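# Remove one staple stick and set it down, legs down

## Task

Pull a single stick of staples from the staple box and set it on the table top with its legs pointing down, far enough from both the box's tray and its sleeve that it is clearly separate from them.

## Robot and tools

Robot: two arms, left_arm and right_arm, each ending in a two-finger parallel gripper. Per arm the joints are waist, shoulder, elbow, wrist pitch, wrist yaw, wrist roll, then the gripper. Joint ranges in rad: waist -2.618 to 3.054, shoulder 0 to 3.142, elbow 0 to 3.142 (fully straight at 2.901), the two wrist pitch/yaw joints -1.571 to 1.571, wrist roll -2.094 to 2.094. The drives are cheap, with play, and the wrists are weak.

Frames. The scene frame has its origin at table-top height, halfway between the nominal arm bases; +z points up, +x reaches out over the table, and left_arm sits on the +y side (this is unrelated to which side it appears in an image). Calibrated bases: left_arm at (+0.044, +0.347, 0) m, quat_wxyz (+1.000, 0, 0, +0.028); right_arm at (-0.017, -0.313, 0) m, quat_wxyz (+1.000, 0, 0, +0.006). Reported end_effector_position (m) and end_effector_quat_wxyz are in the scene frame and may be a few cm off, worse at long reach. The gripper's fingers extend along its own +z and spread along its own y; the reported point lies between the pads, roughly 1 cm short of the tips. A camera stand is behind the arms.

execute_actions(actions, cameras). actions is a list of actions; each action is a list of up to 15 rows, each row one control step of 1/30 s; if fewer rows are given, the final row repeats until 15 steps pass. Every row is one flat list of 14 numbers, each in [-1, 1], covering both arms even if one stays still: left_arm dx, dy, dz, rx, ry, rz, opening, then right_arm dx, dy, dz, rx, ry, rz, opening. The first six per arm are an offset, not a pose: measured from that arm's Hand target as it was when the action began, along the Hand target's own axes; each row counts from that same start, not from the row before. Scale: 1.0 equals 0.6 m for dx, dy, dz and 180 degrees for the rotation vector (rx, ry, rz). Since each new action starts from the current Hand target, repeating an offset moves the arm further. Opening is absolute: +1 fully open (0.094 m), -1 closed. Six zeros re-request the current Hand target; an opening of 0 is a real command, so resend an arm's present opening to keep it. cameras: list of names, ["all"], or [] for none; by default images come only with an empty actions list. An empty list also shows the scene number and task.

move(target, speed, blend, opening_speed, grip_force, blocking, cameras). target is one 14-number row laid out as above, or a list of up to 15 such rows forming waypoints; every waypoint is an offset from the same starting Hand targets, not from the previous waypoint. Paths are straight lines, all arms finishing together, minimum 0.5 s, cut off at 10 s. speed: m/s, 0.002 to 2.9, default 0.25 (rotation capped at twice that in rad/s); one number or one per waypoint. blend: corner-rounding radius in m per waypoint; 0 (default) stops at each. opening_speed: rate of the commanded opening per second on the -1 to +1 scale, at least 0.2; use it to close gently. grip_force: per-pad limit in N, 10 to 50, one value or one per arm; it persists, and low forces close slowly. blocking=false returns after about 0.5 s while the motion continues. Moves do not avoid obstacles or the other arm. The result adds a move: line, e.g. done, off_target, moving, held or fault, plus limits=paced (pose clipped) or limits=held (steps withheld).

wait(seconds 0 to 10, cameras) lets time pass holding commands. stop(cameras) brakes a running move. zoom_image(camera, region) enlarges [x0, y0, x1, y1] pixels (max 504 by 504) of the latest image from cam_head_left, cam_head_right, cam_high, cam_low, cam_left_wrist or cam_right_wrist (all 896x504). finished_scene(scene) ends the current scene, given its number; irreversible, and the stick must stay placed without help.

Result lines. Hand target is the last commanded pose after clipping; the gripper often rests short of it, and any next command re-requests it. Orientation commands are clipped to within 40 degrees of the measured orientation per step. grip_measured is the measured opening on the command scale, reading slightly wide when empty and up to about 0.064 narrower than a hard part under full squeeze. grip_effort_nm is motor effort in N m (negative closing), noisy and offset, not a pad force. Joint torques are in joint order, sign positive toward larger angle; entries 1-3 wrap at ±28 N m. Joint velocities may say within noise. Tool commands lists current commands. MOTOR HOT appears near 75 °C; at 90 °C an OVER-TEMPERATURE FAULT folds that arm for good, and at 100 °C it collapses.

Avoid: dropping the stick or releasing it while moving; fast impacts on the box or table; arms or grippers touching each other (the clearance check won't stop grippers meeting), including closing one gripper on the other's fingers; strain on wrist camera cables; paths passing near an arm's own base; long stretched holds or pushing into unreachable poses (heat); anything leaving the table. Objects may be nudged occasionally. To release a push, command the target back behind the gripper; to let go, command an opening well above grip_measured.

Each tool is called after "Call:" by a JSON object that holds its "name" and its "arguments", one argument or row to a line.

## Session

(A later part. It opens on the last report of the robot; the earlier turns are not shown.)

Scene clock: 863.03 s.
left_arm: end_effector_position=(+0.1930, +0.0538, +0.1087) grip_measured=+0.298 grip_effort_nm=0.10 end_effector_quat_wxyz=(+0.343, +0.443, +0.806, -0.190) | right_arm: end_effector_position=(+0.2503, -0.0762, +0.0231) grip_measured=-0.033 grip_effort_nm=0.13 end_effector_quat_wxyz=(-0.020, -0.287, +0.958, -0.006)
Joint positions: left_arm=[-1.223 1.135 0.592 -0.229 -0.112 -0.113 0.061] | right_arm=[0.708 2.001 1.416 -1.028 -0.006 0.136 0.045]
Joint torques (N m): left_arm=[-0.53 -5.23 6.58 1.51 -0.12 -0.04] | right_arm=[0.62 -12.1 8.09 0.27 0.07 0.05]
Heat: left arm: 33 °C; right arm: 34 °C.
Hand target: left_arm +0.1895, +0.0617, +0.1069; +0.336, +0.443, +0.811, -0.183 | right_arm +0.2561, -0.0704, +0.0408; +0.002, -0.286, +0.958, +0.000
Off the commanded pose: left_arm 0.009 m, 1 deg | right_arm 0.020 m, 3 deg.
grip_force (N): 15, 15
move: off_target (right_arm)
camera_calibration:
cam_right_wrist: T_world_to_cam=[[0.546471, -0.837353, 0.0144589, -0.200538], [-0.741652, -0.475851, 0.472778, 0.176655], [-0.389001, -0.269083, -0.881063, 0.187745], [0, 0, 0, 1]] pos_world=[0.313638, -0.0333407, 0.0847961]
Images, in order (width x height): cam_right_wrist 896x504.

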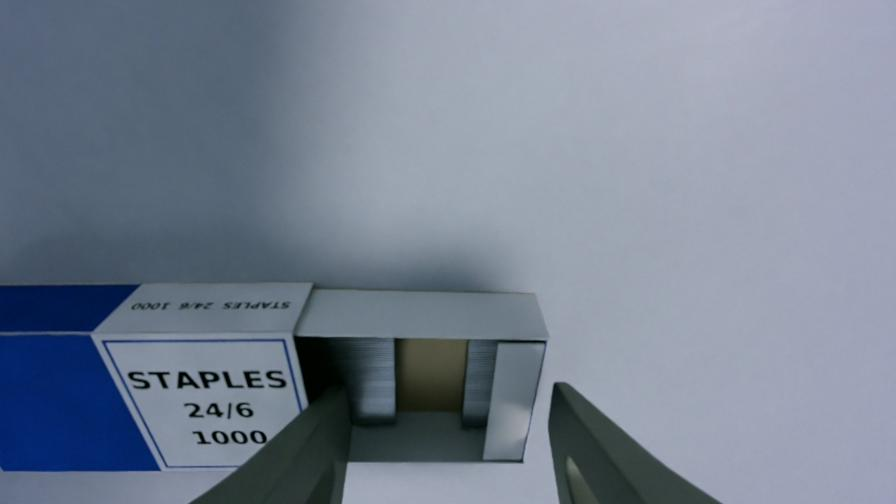

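Call:
{"name": "move", "arguments": {
  "target": [0,0,0,0,0,0,0.3, 0.005,0.004,0.052,0,0,0,-0.03],
  "speed": 0.06,
  "cameras": ["cam_right_wrist"]
}}

Call:
{"name": "zoom_image", "arguments": {
  "camera": "cam_right_wrist",
  "region": [280, 320, 520, 480]
}}

Scene clock: 870.73 s.
left_arm: end_effector_position=(+0.1930, +0.0538, +0.1087) grip_measured=+0.298 grip_effort_nm=0.10 end_effector_quat_wxyz=(+0.343, +0.443, +0.806, -0.190) | right_arm: end_effector_position=(+0.2501, -0.0761, +0.0215) grip_measured=-0.033 grip_effort_nm=0.12 end_effector_quat_wxyz=(-0.011, -0.286, +0.958, -0.002)
Joint positions: left_arm=[-1.223 1.135 0.592 -0.229 -0.112 -0.113 0.061] | right_arm=[0.709 1.984 1.386 -0.994 -0.006 0.14 0.045]
Joint torques (N m): left_arm=[-0.54 -5.29 6.53 1.49 -0.12 -0.06] | right_arm=[1.25 -7.79 3.62 1.2 0.05 0.11]
Heat: left arm: 33 °C; right arm: 35 °C.
Hand target: left_arm +0.1895, +0.0617, +0.1069; +0.336, +0.443, +0.811, -0.183 | right_arm +0.2523, -0.0700, +0.0096; +0.002, -0.286, +0.958, +0.000
Off the commanded pose: left_arm 0.009 m, 1 deg | right_arm 0.014 m, 1 deg.
grip_force (N): 15, 15
move: off_target (right_arm)
camera_calibration:
cam_right_wrist: T_world_to_cam=[[0.54344, -0.839362, 0.01205, -0.199668], [-0.750463, -0.479351, 0.455003, 0.179644], [-0.376136, -0.25631, -0.890409, 0.18425], [0, 0, 0, 1]] pos_world=[0.312627, -0.0342567, 0.0847252]
Images, in order (width x height): cam_right_wrist 896x504.

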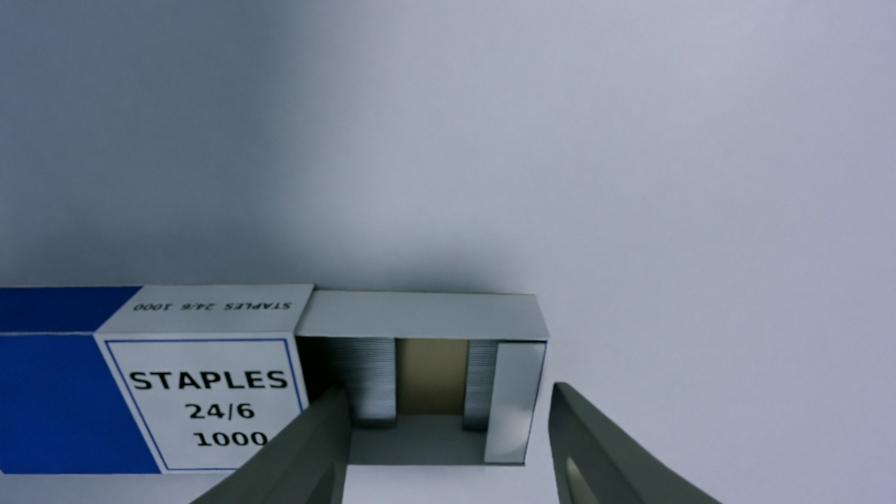

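Scaled by 2.100 from the camera's 896x504 image, which has a finer 1280x720 frame.

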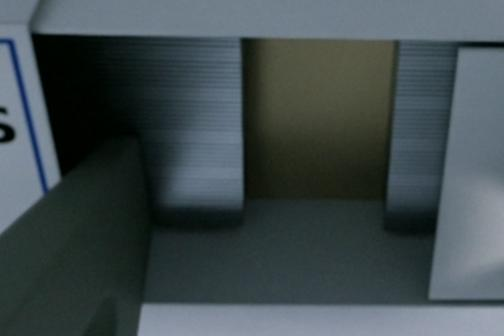

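Call:
{"name": "move", "arguments": {
  "target": [0,0,0,0,0,0,0.3, 0,0,0.004,0,0,0,-0.22],
  "opening_speed": 0.25,
  "cameras": ["cam_right_wrist"]
}}

Call:
{"name": "zoom_image", "arguments": {
  "camera": "cam_right_wrist",
  "region": [280, 320, 520, 480]
}}

Scene clock: 875.67 s.
left_arm: end_effector_position=(+0.1930, +0.0538, +0.1087) grip_measured=+0.298 grip_effort_nm=0.09 end_effector_quat_wxyz=(+0.343, +0.443, +0.806, -0.190) | right_arm: end_effector_position=(+0.2500, -0.0750, +0.0213) grip_measured=-0.216 grip_effort_nm=-0.24 end_effector_quat_wxyz=(-0.009, -0.285, +0.959, -0.001)
Joint positions: left_arm=[-1.223 1.135 0.592 -0.229 -0.112 -0.113 0.061] | right_arm=[0.711 1.983 1.383 -0.988 -0.006 0.145 0.037]
Joint torques (N m): left_arm=[-0.5 -5.29 6.57 1.48 -0.18 -0.05] | right_arm=[1.01 -7.43 3.38 1.22 0.07 0.07]
Heat: left arm: 33 °C; right arm: 35 °C.
Hand target: left_arm +0.1895, +0.0617, +0.1069; +0.336, +0.443, +0.811, -0.183 | right_arm +0.2524, -0.0699, +0.0072; +0.002, -0.286, +0.958, +0.000
Off the commanded pose: left_arm 0.009 m, 1 deg | right_arm 0.015 m, 1 deg.
grip_force (N): 15, 15
move: off_target (right_arm)
camera_calibration:
cam_right_wrist: T_world_to_cam=[[0.541745, -0.840465, 0.011424, -0.198294], [-0.753137, -0.479331, 0.450585, 0.180915], [-0.373225, -0.252706, -0.89266, 0.183927], [0, 0, 0, 1]] pos_world=[0.312325, -0.0334616, 0.0849324]
Images, in order (width x height): cam_right_wrist 896x504.

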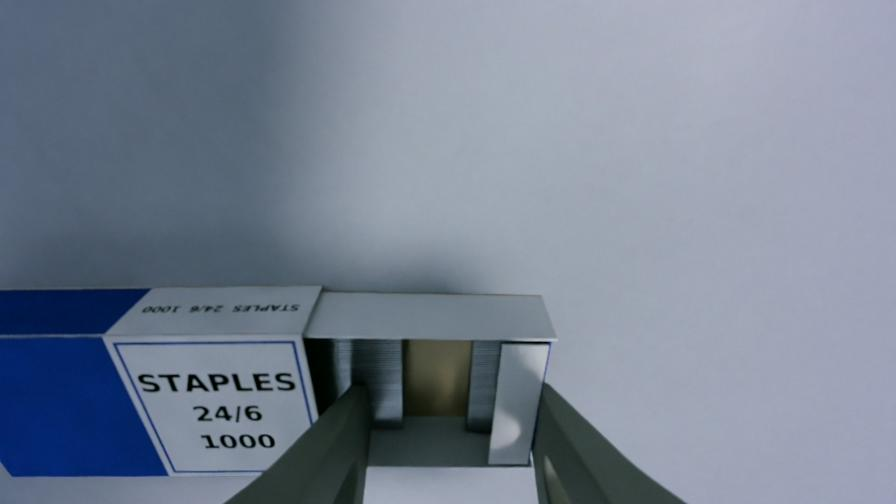

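Scaled by 2.100 from the camera's 896x504 image, which has a finer 1280x720 frame.

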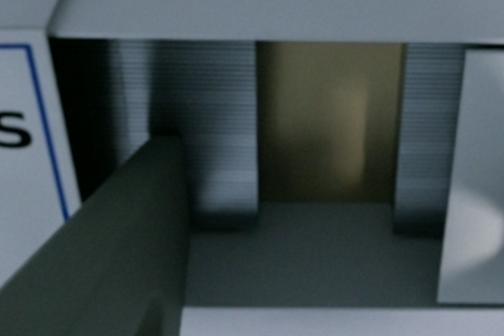

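Call:
{"name": "move", "arguments": {
  "target": [
    [0,0,0,0,0,0,0.3, 0,0,-0.055,0,0,0,-0.15],
    [0,0,0,0,0,0,0.3, -0.03,0,-0.1,0,0,0,-0.1]
  ],
  "speed": 0.1,
  "opening_speed": 1.0,
  "cameras": ["cam_right_wrist"]
}}

Call:
{"name": "zoom_image", "arguments": {
  "camera": "cam_right_wrist",
  "region": [280, 290, 520, 450]
}}

Scene clock: 935.90 s.
left_arm: end_effector_position=(+0.1930, +0.0538, +0.1087) grip_measured=+0.298 grip_effort_nm=0.10 end_effector_quat_wxyz=(+0.343, +0.443, +0.806, -0.190) | right_arm: end_effector_position=(+0.2639, -0.0614, +0.0635) grip_measured=-0.103 grip_effort_nm=0.13 end_effector_quat_wxyz=(-0.001, -0.287, +0.958, +0.001)
Joint positions: left_arm=[-1.223 1.135 0.592 -0.229 -0.112 -0.113 0.061] | right_arm=[0.716 1.996 1.577 -1.152 -0.002 0.145 0.042]
Joint torques (N m): left_arm=[-0.54 -5.33 6.65 1.47 -0.15 -0.05] | right_arm=[-0.12 -8.85 8.23 0.33 0 -0.02]
Heat: left arm: 33 °C; right arm: 35 °C.
Hand target: left_arm +0.1895, +0.0617, +0.1069; +0.336, +0.443, +0.811, -0.183 | right_arm +0.2673, -0.0601, +0.0674; +0.002, -0.286, +0.958, +0.000
Off the commanded pose: left_arm 0.009 m, 1 deg | right_arm 0.005 m, 0 deg.
grip_force (N): 15, 15
move: done
camera_calibration:
cam_right_wrist: T_world_to_cam=[[0.545433, -0.838052, 0.0131282, -0.195824], [-0.757432, -0.486135, 0.435855, 0.180546], [-0.358887, -0.247674, -0.899921, 0.227214], [0, 0, 0, 1]] pos_world=[0.325104, -0.0200657, 0.128354]
Images, in order (width x height): cam_right_wrist 896x504.

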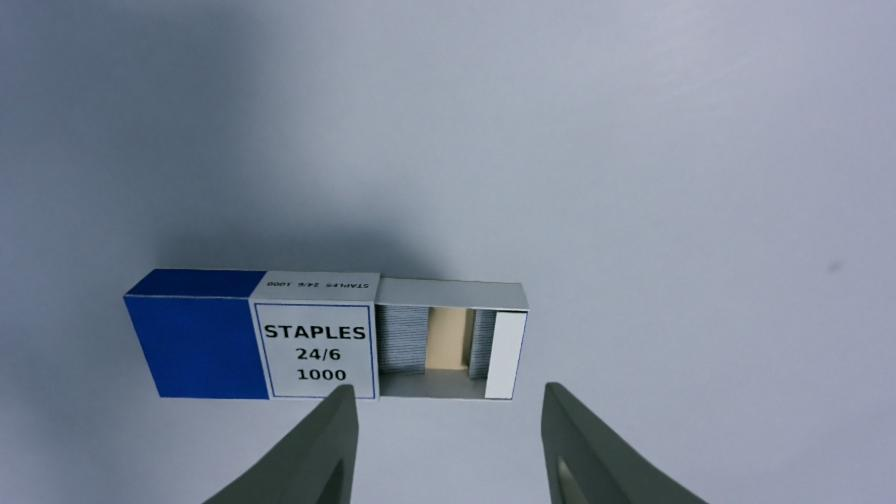

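Scaled by 2.100 from the camera's 896x504 image, which has a finer 1280x720 frame.

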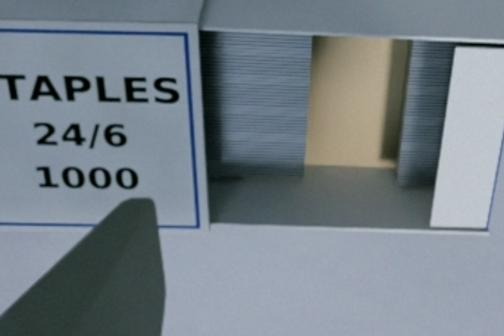

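Call:
{"name": "execute_actions", "arguments": {
  "actions": [],
  "cameras": ["cam_left_wrist","cam_head_left"]
}}

Scene clock: 1198.90 s.
left_arm: end_effector_position=(+0.1930, +0.0538, +0.1087) grip_measured=+0.298 grip_effort_nm=0.09 end_effector_quat_wxyz=(+0.343, +0.443, +0.806, -0.190) | right_arm: end_effector_position=(+0.2639, -0.0614, +0.0635) grip_measured=-0.103 grip_effort_nm=0.13 end_effector_quat_wxyz=(-0.001, -0.287, +0.958, +0.001)
Joint positions: left_arm=[-1.223 1.135 0.592 -0.229 -0.112 -0.113 0.061] | right_arm=[0.716 1.996 1.577 -1.152 -0.002 0.145 0.042]
Joint velocities: left_arm=[within noise] | right_arm=[-0.012 0.012 -0.007 0.022 -0.051 -0.154 0]
Joint torques (N m): left_arm=[-0.53 -5.26 6.76 1.48 -0.17 -0.04] | right_arm=[-0.1 -8.87 8.23 0.34 0.04 -0.04]
Heat: left arm: 34 °C; right arm: 33 °C.
Hand target: left_arm +0.1895, +0.0617, +0.1069; +0.336, +0.443, +0.811, -0.183 | right_arm +0.2673, -0.0601, +0.0674; +0.002, -0.286, +0.958, +0.000
Tool commands: left_gripper/opening=+0.3 right_gripper/opening=-0.1
Off the commanded pose: left_arm 0.009 m, 1 deg | right_arm 0.005 m, 0 deg.
grip_force (N): 15, 15
camera_calibration:
cam_left_wrist: T_world_to_cam=[[-0.852182, -0.523233, -0.00371267, 0.192948], [-0.488229, 0.797684, -0.354023, 0.128098], [0.188198, -0.299879, -0.935229, 0.172534], [0, 0, 0, 1]] pos_world=[0.194497, 0.0505146, 0.207425]
Images, in order (width x height): cam_head_left 896x504, cam_left_wrist 896x504.

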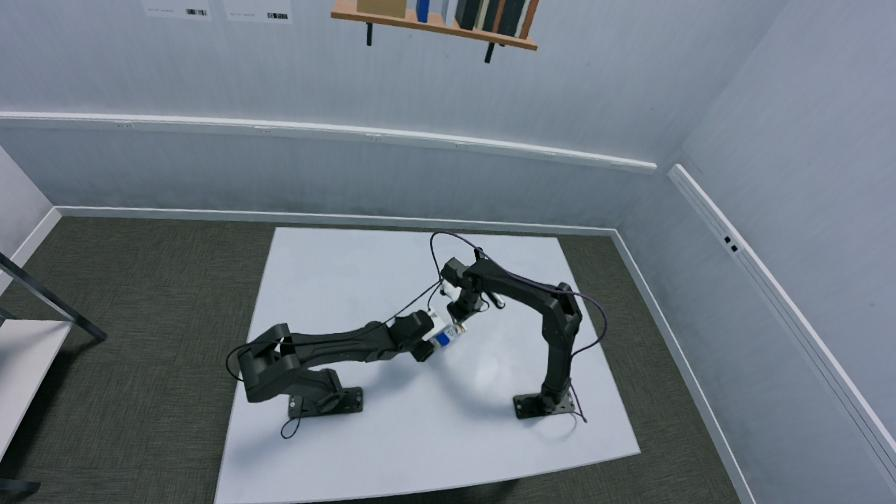

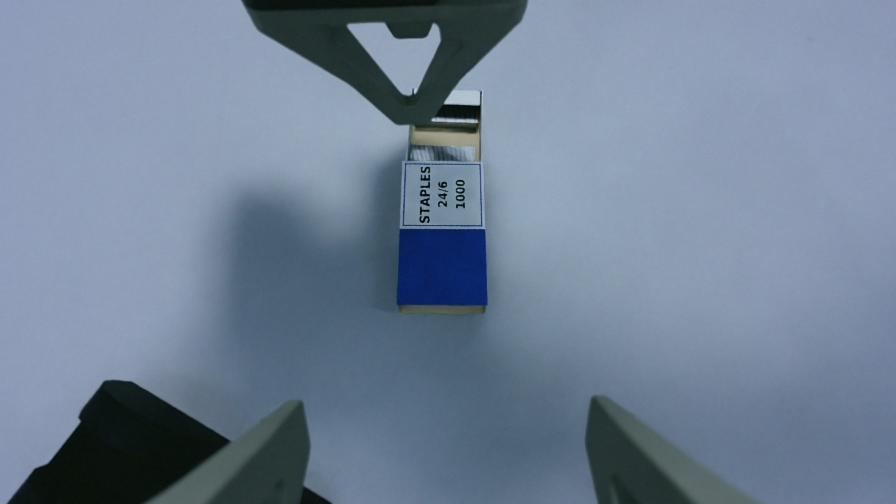

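Call:
{"name": "move", "arguments": {
  "target": [
    [0,0,0,0,0,0,0.3, 0.0098,-0.0233,-0.0877,0,0,0,-0.1],
    [0.0195,0.001,0.13,0,0,0,0.3, 0.0353,-0.0569,-0.0543,-0.0357,0.0344,0.5115,0.3],
    [0.0195,0.001,0.1853,0,0,0,0.3, 0.0353,-0.0569,-0.0543,-0.0357,0.0344,0.5115,0.3]
  ],
  "speed": [0.15,0.3,0.06],
  "blend": [0.02,0.0,0.0],
  "cameras": ["cam_left_wrist","cam_right_wrist"]
}}

Scene clock: 1231.03 s.
left_arm: end_effector_position=(+0.2240, +0.0109, +0.0189) grip_measured=+0.298 grip_effort_nm=0.09 end_effector_quat_wxyz=(+0.331, +0.444, +0.814, -0.176) | right_arm: end_effector_position=(+0.2660, -0.1016, +0.0887) grip_measured=+0.297 grip_effort_nm=0.13 end_effector_quat_wxyz=(-0.068, +0.486, +0.871, +0.015)
Joint positions: left_arm=[-1.185 1.625 0.575 0.242 -0.098 -0.091 0.061] | right_arm=[0.56 1.922 1.567 -1.252 -0.134 1.587 0.061]
Joint torques (N m): left_arm=[0.46 -4.7 7.2 2.13 0.1 0.08] | right_arm=[-0.17 -12.04 5.71 0.58 -0.11 0.08]
Heat: left arm: 33 °C; right arm: 33 °C.
Hand target: left_arm +0.2280, +0.0031, +0.0198; +0.336, +0.443, +0.811, -0.182 | right_arm +0.2681, -0.1003, +0.0998; -0.060, +0.491, +0.869, +0.036
Off the commanded pose: left_arm 0.009 m, 1 deg | right_arm 0.011 m, 3 deg.
grip_force (N): 15, 15
move: off_target (right_arm); target 2's new opening was sent with right_arm's hand 0.011 m and 3 deg from that target
camera_calibration:
cam_left_wrist: T_world_to_cam=[[-0.846163, -0.532739, -0.0140321, 0.195539], [-0.501218, 0.804493, -0.318703, 0.147953], [0.181074, -0.262642, -0.947751, 0.0712559], [0, 0, 0, 1]] pos_world=[0.226712, 0.00385943, 0.11743]
cam_right_wrist: T_world_to_cam=[[-0.850414, -0.523271, 0.0546149, 0.168608], [-0.411801, 0.726648, 0.549911, 0.172761], [-0.327439, 0.445162, -0.833435, 0.296787], [0, 0, 0, 1]] pos_world=[0.311709, -0.169427, 0.143141]
Images, in order (width x height): cam_left_wrist 896x504, cam_right_wrist 896x504.

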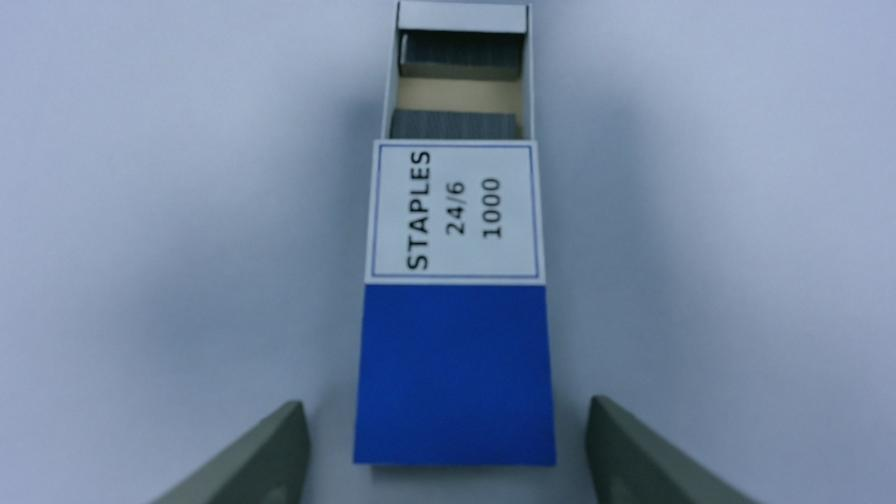

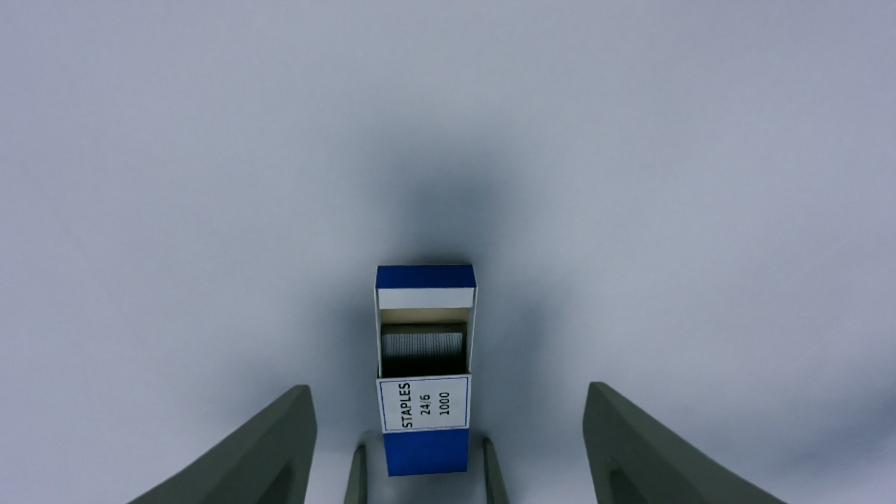

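Call:
{"name": "zoom_image", "arguments": {
  "camera": "cam_right_wrist",
  "region": [360, 255, 500, 395]
}}

Call:
{"name": "zoom_image", "arguments": {
  "camera": "cam_left_wrist",
  "region": [360, 0, 560, 160]
}}

Scaled by 3.600 from the camera's 896x504 image, which has a finer 1280x720 frame.

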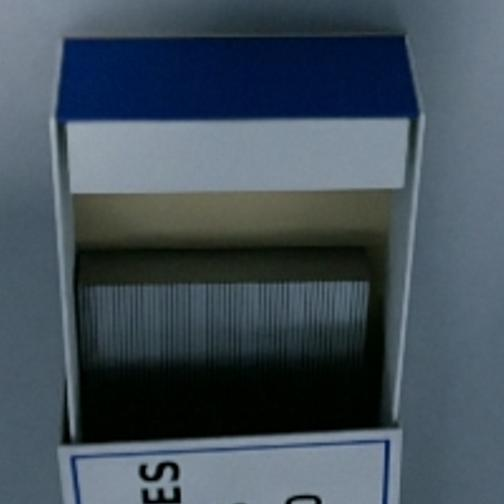

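Scaled by 2.520 from the camera's 896x504 image, which has a finer 1280x720 frame.

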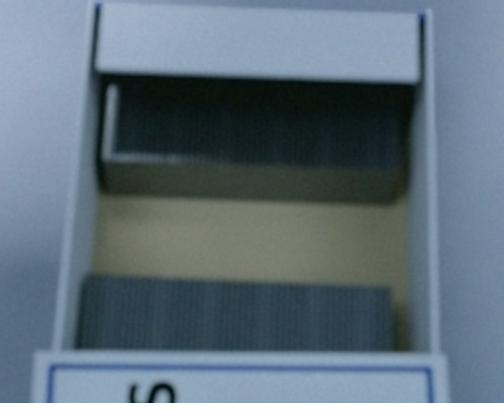

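Call:
{"name": "move", "arguments": {
  "target": [0,0,0,0,0,0,-0.3, 0.0038,0.0040,0.0928,0,0,0,0.2],
  "speed": 0.12,
  "cameras": ["cam_right_wrist"]
}}

Scene clock: 1259.23 s.
left_arm: end_effector_position=(+0.2240, +0.0106, +0.0191) grip_measured=-0.200 grip_effort_nm=-0.34 end_effector_quat_wxyz=(+0.331, +0.444, +0.814, -0.176) | right_arm: end_effector_position=(+0.2651, -0.0932, +0.0474) grip_measured=+0.203 grip_effort_nm=-0.17 end_effector_quat_wxyz=(-0.059, +0.488, +0.870, +0.033)
Joint positions: left_arm=[-1.185 1.625 0.575 0.244 -0.097 -0.091 0.038] | right_arm=[0.581 1.93 1.41 -1.046 -0.134 1.615 0.057]
Joint torques (N m): left_arm=[0.53 -4.6 6.9 2.19 0.08 0.11] | right_arm=[0.46 -8.36 5.75 0.66 -0.12 0.08]
Heat: left arm: 36 °C; right arm: 36 °C.
Hand target: left_arm +0.2281, +0.0030, +0.0199; +0.336, +0.443, +0.811, -0.183 | right_arm +0.2653, -0.0904, +0.0450; -0.060, +0.491, +0.869, +0.036
Off the commanded pose: left_arm 0.009 m, 1 deg | right_arm 0.004 m, 0 deg.
grip_force (N): 15, 15
move: done
camera_calibration:
cam_right_wrist: T_world_to_cam=[[-0.855417, -0.517698, 0.0157967, 0.178111], [-0.424369, 0.718038, 0.551663, 0.191433], [-0.296938, 0.465199, -0.833917, 0.252164], [0, 0, 0, 1]] pos_world=[0.308474, -0.162555, 0.101863]
Images, in order (width x height): cam_right_wrist 896x504.

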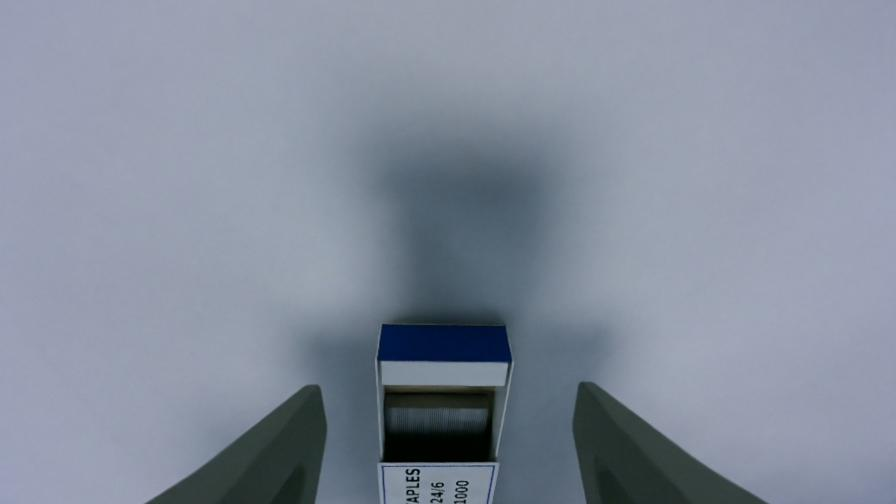

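Call:
{"name": "move", "arguments": {
  "target": [
    [0,0,0,0,0,0,-0.3, 0.0131,0,0.0504,0,0,0,0.2],
    [0,0,0,0,0,0,-0.3, 0.0131,0,0.0504,0,0,0,-0.35]
  ],
  "speed": 0.08,
  "cameras": ["cam_right_wrist"]
}}

Scene clock: 1272.50 s.
left_arm: end_effector_position=(+0.2240, +0.0106, +0.0191) grip_measured=-0.204 grip_effort_nm=-0.39 end_effector_quat_wxyz=(+0.331, +0.444, +0.814, -0.176) | right_arm: end_effector_position=(+0.2598, -0.0821, +0.0186) grip_measured=-0.201 grip_effort_nm=-0.39 end_effector_quat_wxyz=(-0.058, +0.490, +0.869, +0.035)
Joint positions: left_arm=[-1.185 1.625 0.575 0.244 -0.097 -0.091 0.037] | right_arm=[0.614 1.968 1.344 -0.932 -0.135 1.652 0.038]
Joint torques (N m): left_arm=[0.44 -4.67 7.13 2.14 0.08 0.09] | right_arm=[0.5 -8.44 5.53 0.63 -0.11 0.04]
Heat: left arm: 36 °C; right arm: 35 °C.
Hand target: left_arm +0.2281, +0.0031, +0.0199; +0.336, +0.443, +0.811, -0.183 | right_arm +0.2592, -0.0801, +0.0161; -0.060, +0.491, +0.868, +0.036
Off the commanded pose: left_arm 0.009 m, 1 deg | right_arm 0.003 m, 0 deg.
grip_force (N): 15, 15
move: done
camera_calibration:
cam_right_wrist: T_world_to_cam=[[-0.857075, -0.515043, 0.0123666, 0.180602], [-0.423438, 0.717904, 0.552553, 0.196922], [-0.293467, 0.468343, -0.833386, 0.220795], [0, 0, 0, 1]] pos_world=[0.302969, -0.151761, 0.0729639]
Images, in order (width x height): cam_right_wrist 896x504.

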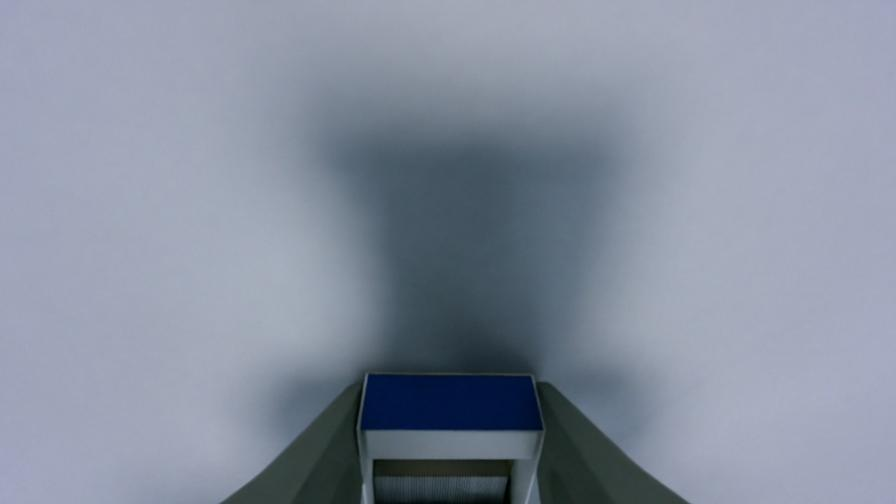

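Call:
{"name": "move", "arguments": {
  "target": [0,0,0,0,0,0,-0.3, -0.0413,0,-0.0058,0,0,0,-0.35],
  "speed": 0.08,
  "cameras": ["cam_left_wrist","cam_right_wrist"]
}}

Call:
{"name": "zoom_image", "arguments": {
  "camera": "cam_left_wrist",
  "region": [360, 0, 560, 160]
}}

Scene clock: 1278.93 s.
left_arm: end_effector_position=(+0.2249, +0.0098, +0.0202) grip_measured=-0.204 grip_effort_nm=-0.39 end_effector_quat_wxyz=(+0.334, +0.442, +0.813, -0.178) | right_arm: end_effector_position=(+0.2721, -0.0974, +0.0189) grip_measured=-0.202 grip_effort_nm=-0.40 end_effector_quat_wxyz=(-0.061, +0.490, +0.868, +0.041)
Joint positions: left_arm=[-1.184 1.625 0.575 0.25 -0.097 -0.091 0.037] | right_arm=[0.554 1.968 1.344 -0.932 -0.146 1.594 0.037]
Joint torques (N m): left_arm=[0.29 -4.53 7.23 2.09 0.1 0.09] | right_arm=[-0.5 -8.62 5.3 0.55 -0.01 -0.09]
Heat: left arm: 36 °C; right arm: 34 °C.
Hand target: left_arm +0.2281, +0.0031, +0.0198; +0.336, +0.443, +0.811, -0.182 | right_arm +0.2721, -0.1016, +0.0162; -0.060, +0.491, +0.868, +0.036
Off the commanded pose: left_arm 0.007 m, 1 deg | right_arm 0.005 m, 1 deg.
grip_force (N): 15, 15
move: done
camera_calibration:
cam_left_wrist: T_world_to_cam=[[-0.845797, -0.533359, -0.0124988, 0.195508], [-0.500852, 0.801883, -0.325777, 0.149728], [0.183779, -0.269281, -0.945364, 0.0715142], [0, 0, 0, 1]] pos_world=[0.227209, 0.0034686, 0.118829]
cam_right_wrist: T_world_to_cam=[[-0.858446, -0.51288, 0.00489985, 0.183927], [-0.421825, 0.711411, 0.562102, 0.211621], [-0.291777, 0.480467, -0.827054, 0.232397], [0, 0, 0, 1]] pos_world=[0.314966, -0.167876, 0.0723514]
Images, in order (width x height): cam_left_wrist 896x504, cam_right_wrist 896x504.

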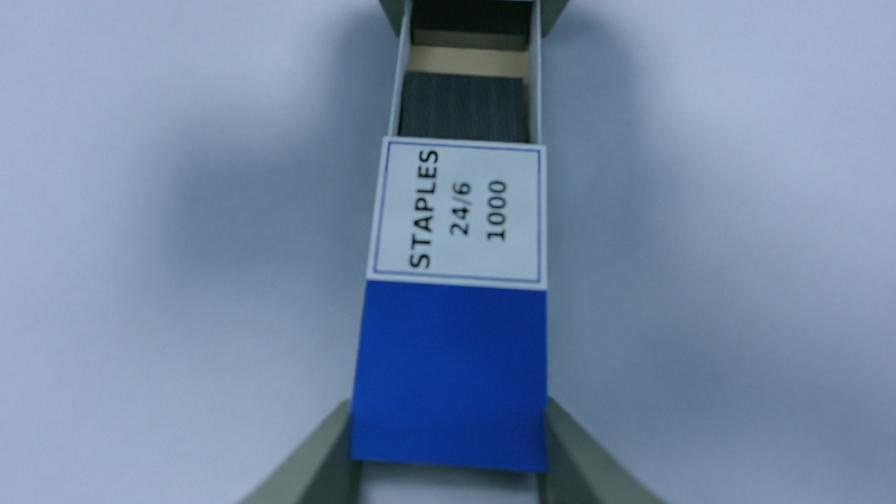

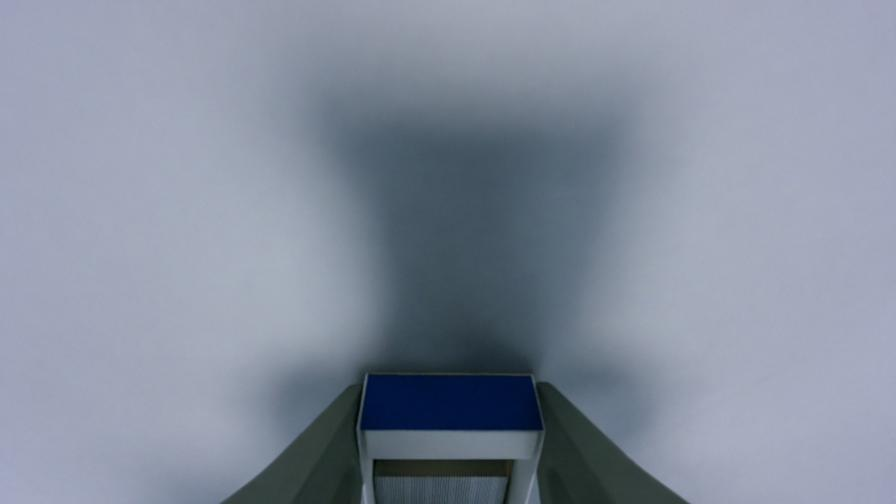

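Scaled by 2.520 from the camera's 896x504 image, which has a finer 1280x720 frame.

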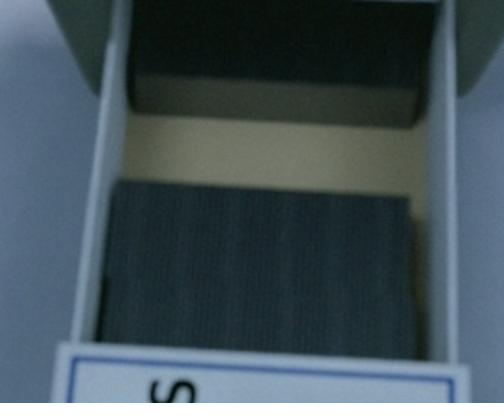

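Call:
{"name": "move", "arguments": {
  "target": [0.0354,0.0014,-0.0354,0,0,0,-0.3, -0.0248,0,-0.0035,0,0,0,-0.35],
  "speed": 0.08,
  "cameras": ["cam_left_wrist","cam_right_wrist"]
}}

Scene clock: 1374.03 s.
left_arm: end_effector_position=(+0.2165, +0.0254, +0.0185) grip_measured=-0.207 grip_effort_nm=-0.39 end_effector_quat_wxyz=(+0.336, +0.443, +0.812, -0.180) | right_arm: end_effector_position=(+0.2820, -0.1114, +0.0189) grip_measured=-0.202 grip_effort_nm=-0.40 end_effector_quat_wxyz=(-0.059, +0.493, +0.867, +0.044)
Joint positions: left_arm=[-1.186 1.567 0.497 0.276 -0.097 -0.091 0.037] | right_arm=[0.506 1.968 1.344 -0.932 -0.147 1.552 0.037]
Joint torques (N m): left_arm=[-0.57 -7.98 3.7 1.84 -0.07 -0.01] | right_arm=[0.03 -8.54 5.45 0.46 0 -0.06]
Heat: left arm: 36 °C; right arm: 33 °C.
Hand target: left_arm +0.2126, +0.0287, +0.0200; +0.336, +0.443, +0.811, -0.183 | right_arm +0.2799, -0.1144, +0.0162; -0.060, +0.491, +0.868, +0.036
Off the commanded pose: left_arm 0.005 m, 0 deg | right_arm 0.005 m, 1 deg.
grip_force (N): 15, 15
move: done
camera_calibration:
cam_left_wrist: T_world_to_cam=[[-0.847011, -0.531447, -0.0116802, 0.196986], [-0.497996, 0.800999, -0.332265, 0.132019], [0.185937, -0.275615, -0.943114, 0.0752412], [0, 0, 0, 1]] pos_world=[0.218605, 0.0196781, 0.117127]
cam_right_wrist: T_world_to_cam=[[-0.861398, -0.507929, -0.00130018, 0.186733], [-0.42078, 0.712164, 0.561932, 0.225557], [-0.284495, 0.484594, -0.827183, 0.240407], [0, 0, 0, 1]] pos_world=[0.324156, -0.182286, 0.0723553]
Images, in order (width x height): cam_left_wrist 896x504, cam_right_wrist 896x504.

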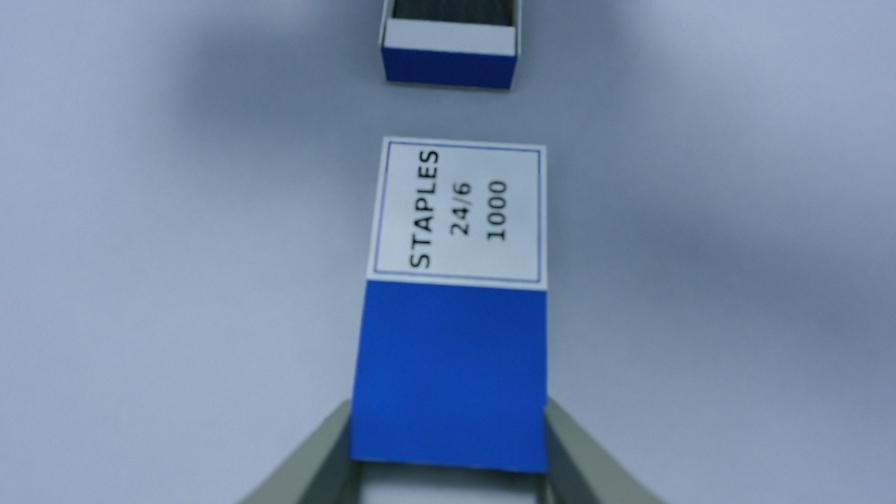

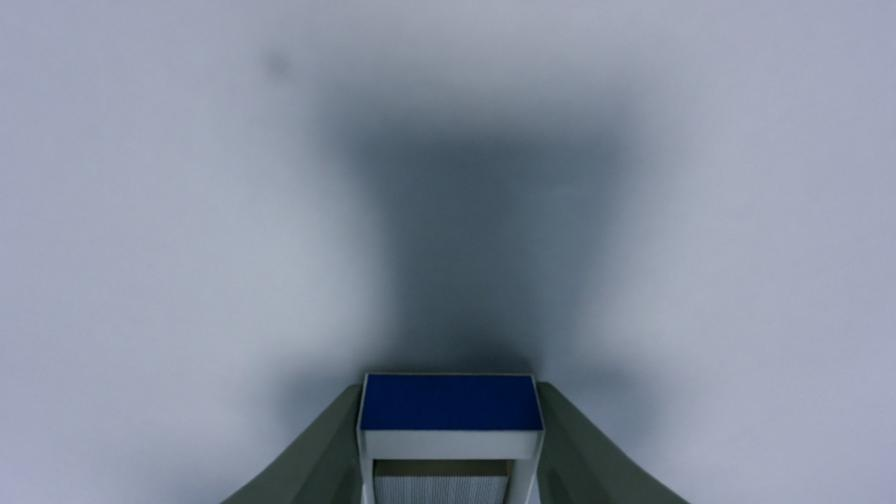

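Call:
{"name": "execute_actions", "arguments": {
  "actions": []
}}

Scene clock: 1435.40 s.
left_arm: end_effector_position=(+0.2165, +0.0254, +0.0185) grip_measured=-0.207 grip_effort_nm=-0.39 end_effector_quat_wxyz=(+0.336, +0.443, +0.812, -0.180) | right_arm: end_effector_position=(+0.2820, -0.1114, +0.0189) grip_measured=-0.202 grip_effort_nm=-0.40 end_effector_quat_wxyz=(-0.059, +0.492, +0.867, +0.044)
Joint positions: left_arm=[-1.186 1.567 0.497 0.276 -0.097 -0.091 0.037] | right_arm=[0.506 1.968 1.344 -0.932 -0.147 1.551 0.037]
Joint velocities: within noise
Joint torques (N m): left_arm=[-0.77 -7.91 3.73 1.87 0 0] | right_arm=[0.01 -8.54 5.44 0.47 0 -0.07]
Heat: left arm: 35 °C; right arm: 33 °C.
Hand target: left_arm +0.2126, +0.0287, +0.0200; +0.336, +0.443, +0.811, -0.183 | right_arm +0.2799, -0.1144, +0.0162; -0.060, +0.491, +0.868, +0.036
Tool commands: left_gripper/opening=-0.3 right_gripper/opening=-0.35
Off the commanded pose: left_arm 0.005 m, 0 deg | right_arm 0.005 m, 1 deg.
grip_force (N): 15, 15
camera_calibration:
cam_left_wrist: T_world_to_cam=[[-0.847011, -0.531447, -0.0116802, 0.196986], [-0.497996, 0.800999, -0.332265, 0.132019], [0.185937, -0.275615, -0.943114, 0.0752412], [0, 0, 0, 1]] pos_world=[0.218605, 0.0196781, 0.117127]
cam_right_wrist: T_world_to_cam=[[-0.861017, -0.508573, -0.00147954, 0.186643], [-0.421418, 0.711829, 0.561878, 0.225677], [-0.284703, 0.48441, -0.827219, 0.240423], [0, 0, 0, 1]] pos_world=[0.324256, -0.182185, 0.0723555]

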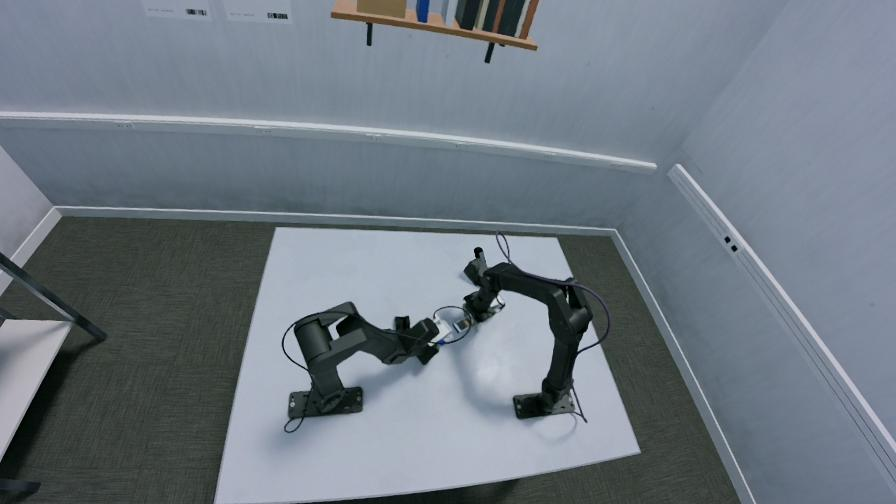

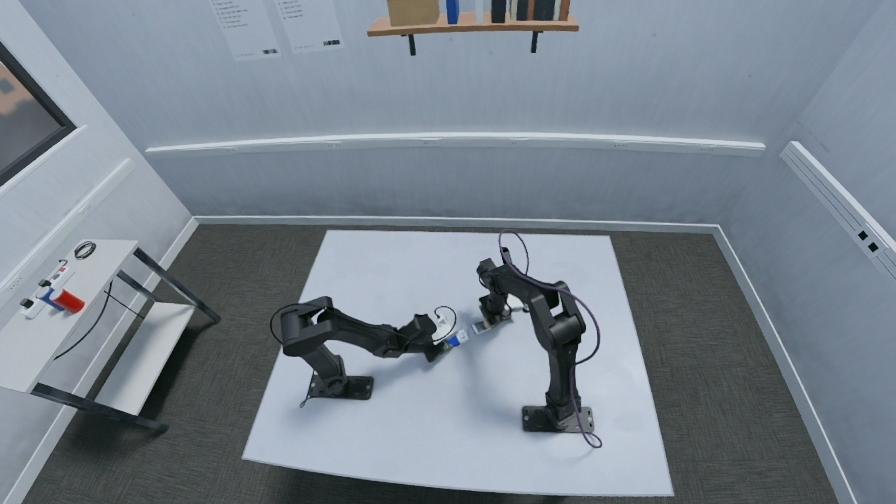

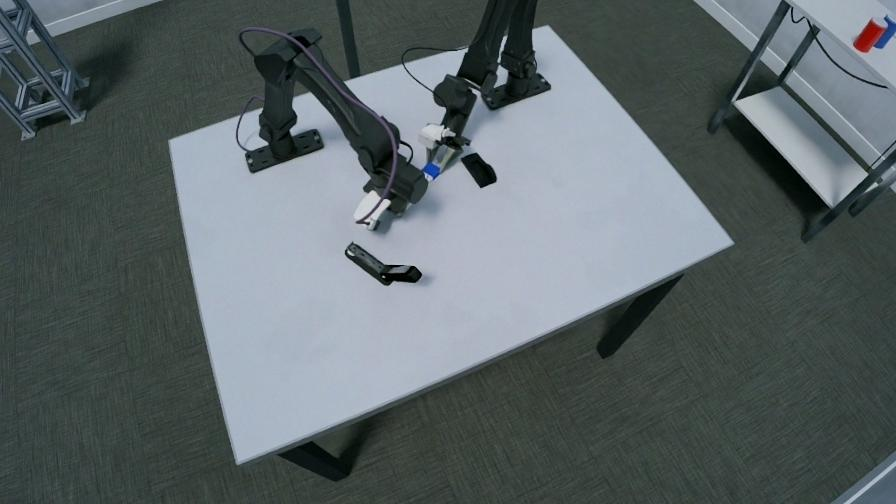

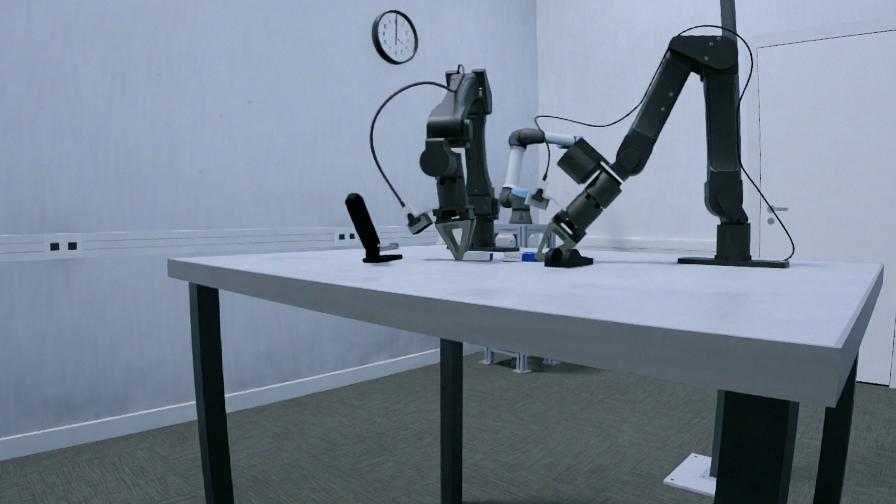

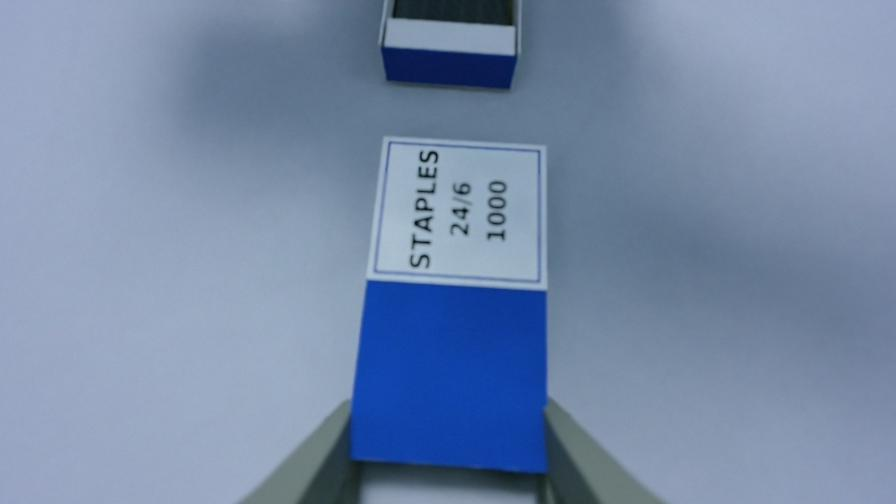

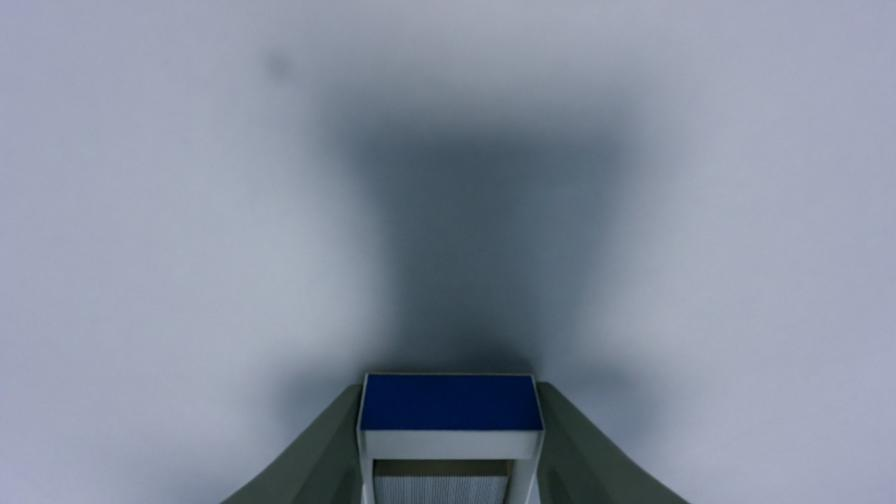

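Call:
{"name": "move", "arguments": {
  "target": [
    [0.0235,0.001,-0.0235,0,0,0,-0.3,0,0,0,0,0,0,-0.35],
    [-0.0059,0.001,-0.053,0,0,0,-0.3,0,0,0,0,0,0,-0.35],
    [-0.003,-0.149,-0.0562,0,0,0,-0.3,0,0,0,0,0,0,-0.35]
  ],
  "speed": 0.1,
  "blend": [0.005,0.005,0],
  "cameras": ["cam_left_wrist","cam_right_wrist","cam_high"]
}}

Scene clock: 1832.47 s.
left_arm: end_effector_position=(+0.1229, -0.0014, +0.0481) grip_measured=-0.207 grip_effort_nm=-0.39 end_effector_quat_wxyz=(+0.339, +0.443, +0.805, -0.200) | right_arm: end_effector_position=(+0.2820, -0.1114, +0.0189) grip_measured=-0.202 grip_effort_nm=-0.41 end_effector_quat_wxyz=(-0.059, +0.492, +0.867, +0.044)
Joint positions: left_arm=[-1.58 1.462 0.55 0.089 -0.346 -0.38 0.037] | right_arm=[0.506 1.968 1.344 -0.932 -0.147 1.551 0.037]
Joint torques (N m): left_arm=[-0.24 -3.95 8.4 1.42 -0.38 -0.05] | right_arm=[0.03 -8.57 5.5 0.46 0 -0.07]
Heat: left arm: 36 °C; right arm: 32 °C.
Hand target: left_arm +0.1250, -0.0006, +0.0448; +0.336, +0.443, +0.811, -0.183 | right_arm +0.2799, -0.1144, +0.0162; -0.060, +0.491, +0.868, +0.036
Off the commanded pose: left_arm 0.004 m, 2 deg | right_arm 0.005 m, 1 deg.
grip_force (N): 15, 15
move: done
camera_calibration:
cam_left_wrist: T_world_to_cam=[[-0.857078, -0.515006, 0.01366, 0.103872], [-0.48507, 0.797759, -0.358172, 0.116285], [0.173563, -0.313607, -0.933556, 0.114186], [0, 0, 0, 1]] pos_world=[0.125614, -0.00346359, 0.146831]
cam_right_wrist: T_world_to_cam=[[-0.861017, -0.508573, -0.00147954, 0.186643], [-0.421418, 0.711829, 0.561878, 0.225677], [-0.284703, 0.48441, -0.827219, 0.240423], [0, 0, 0, 1]] pos_world=[0.324256, -0.182185, 0.0723555]
Images, in order (width x height): cam_high 896x504, cam_left_wrist 896x504, cam_right_wrist 896x504.

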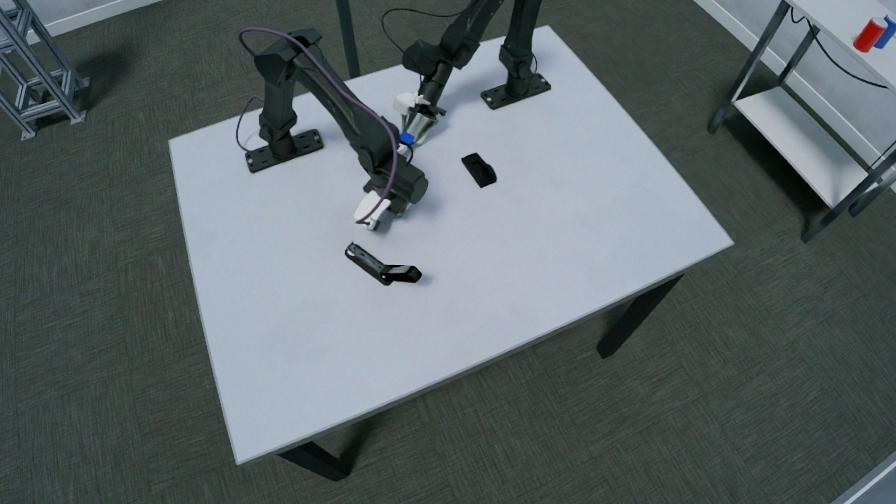

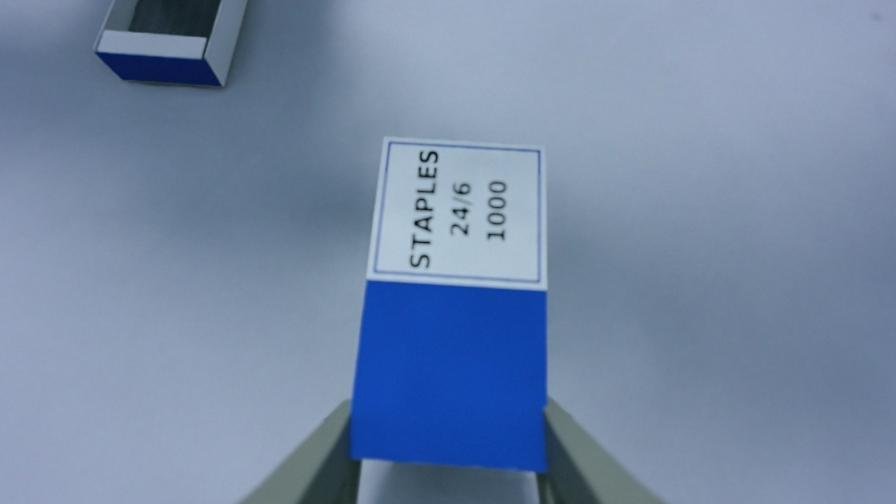

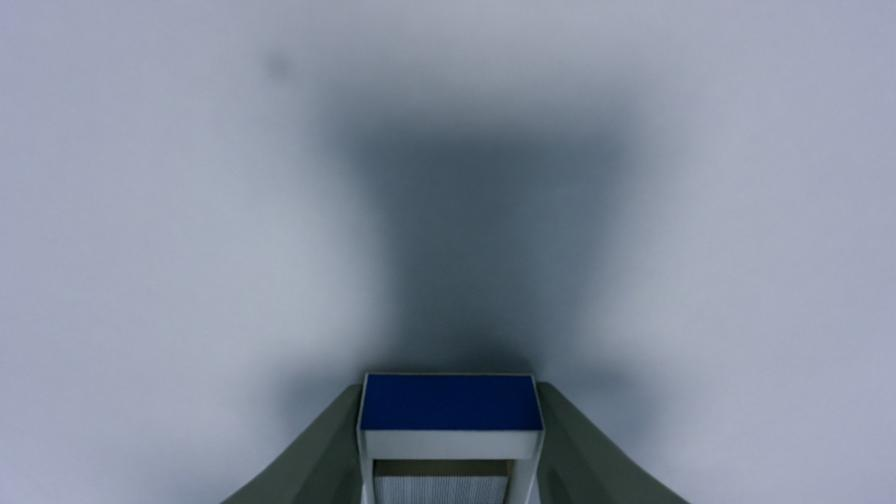

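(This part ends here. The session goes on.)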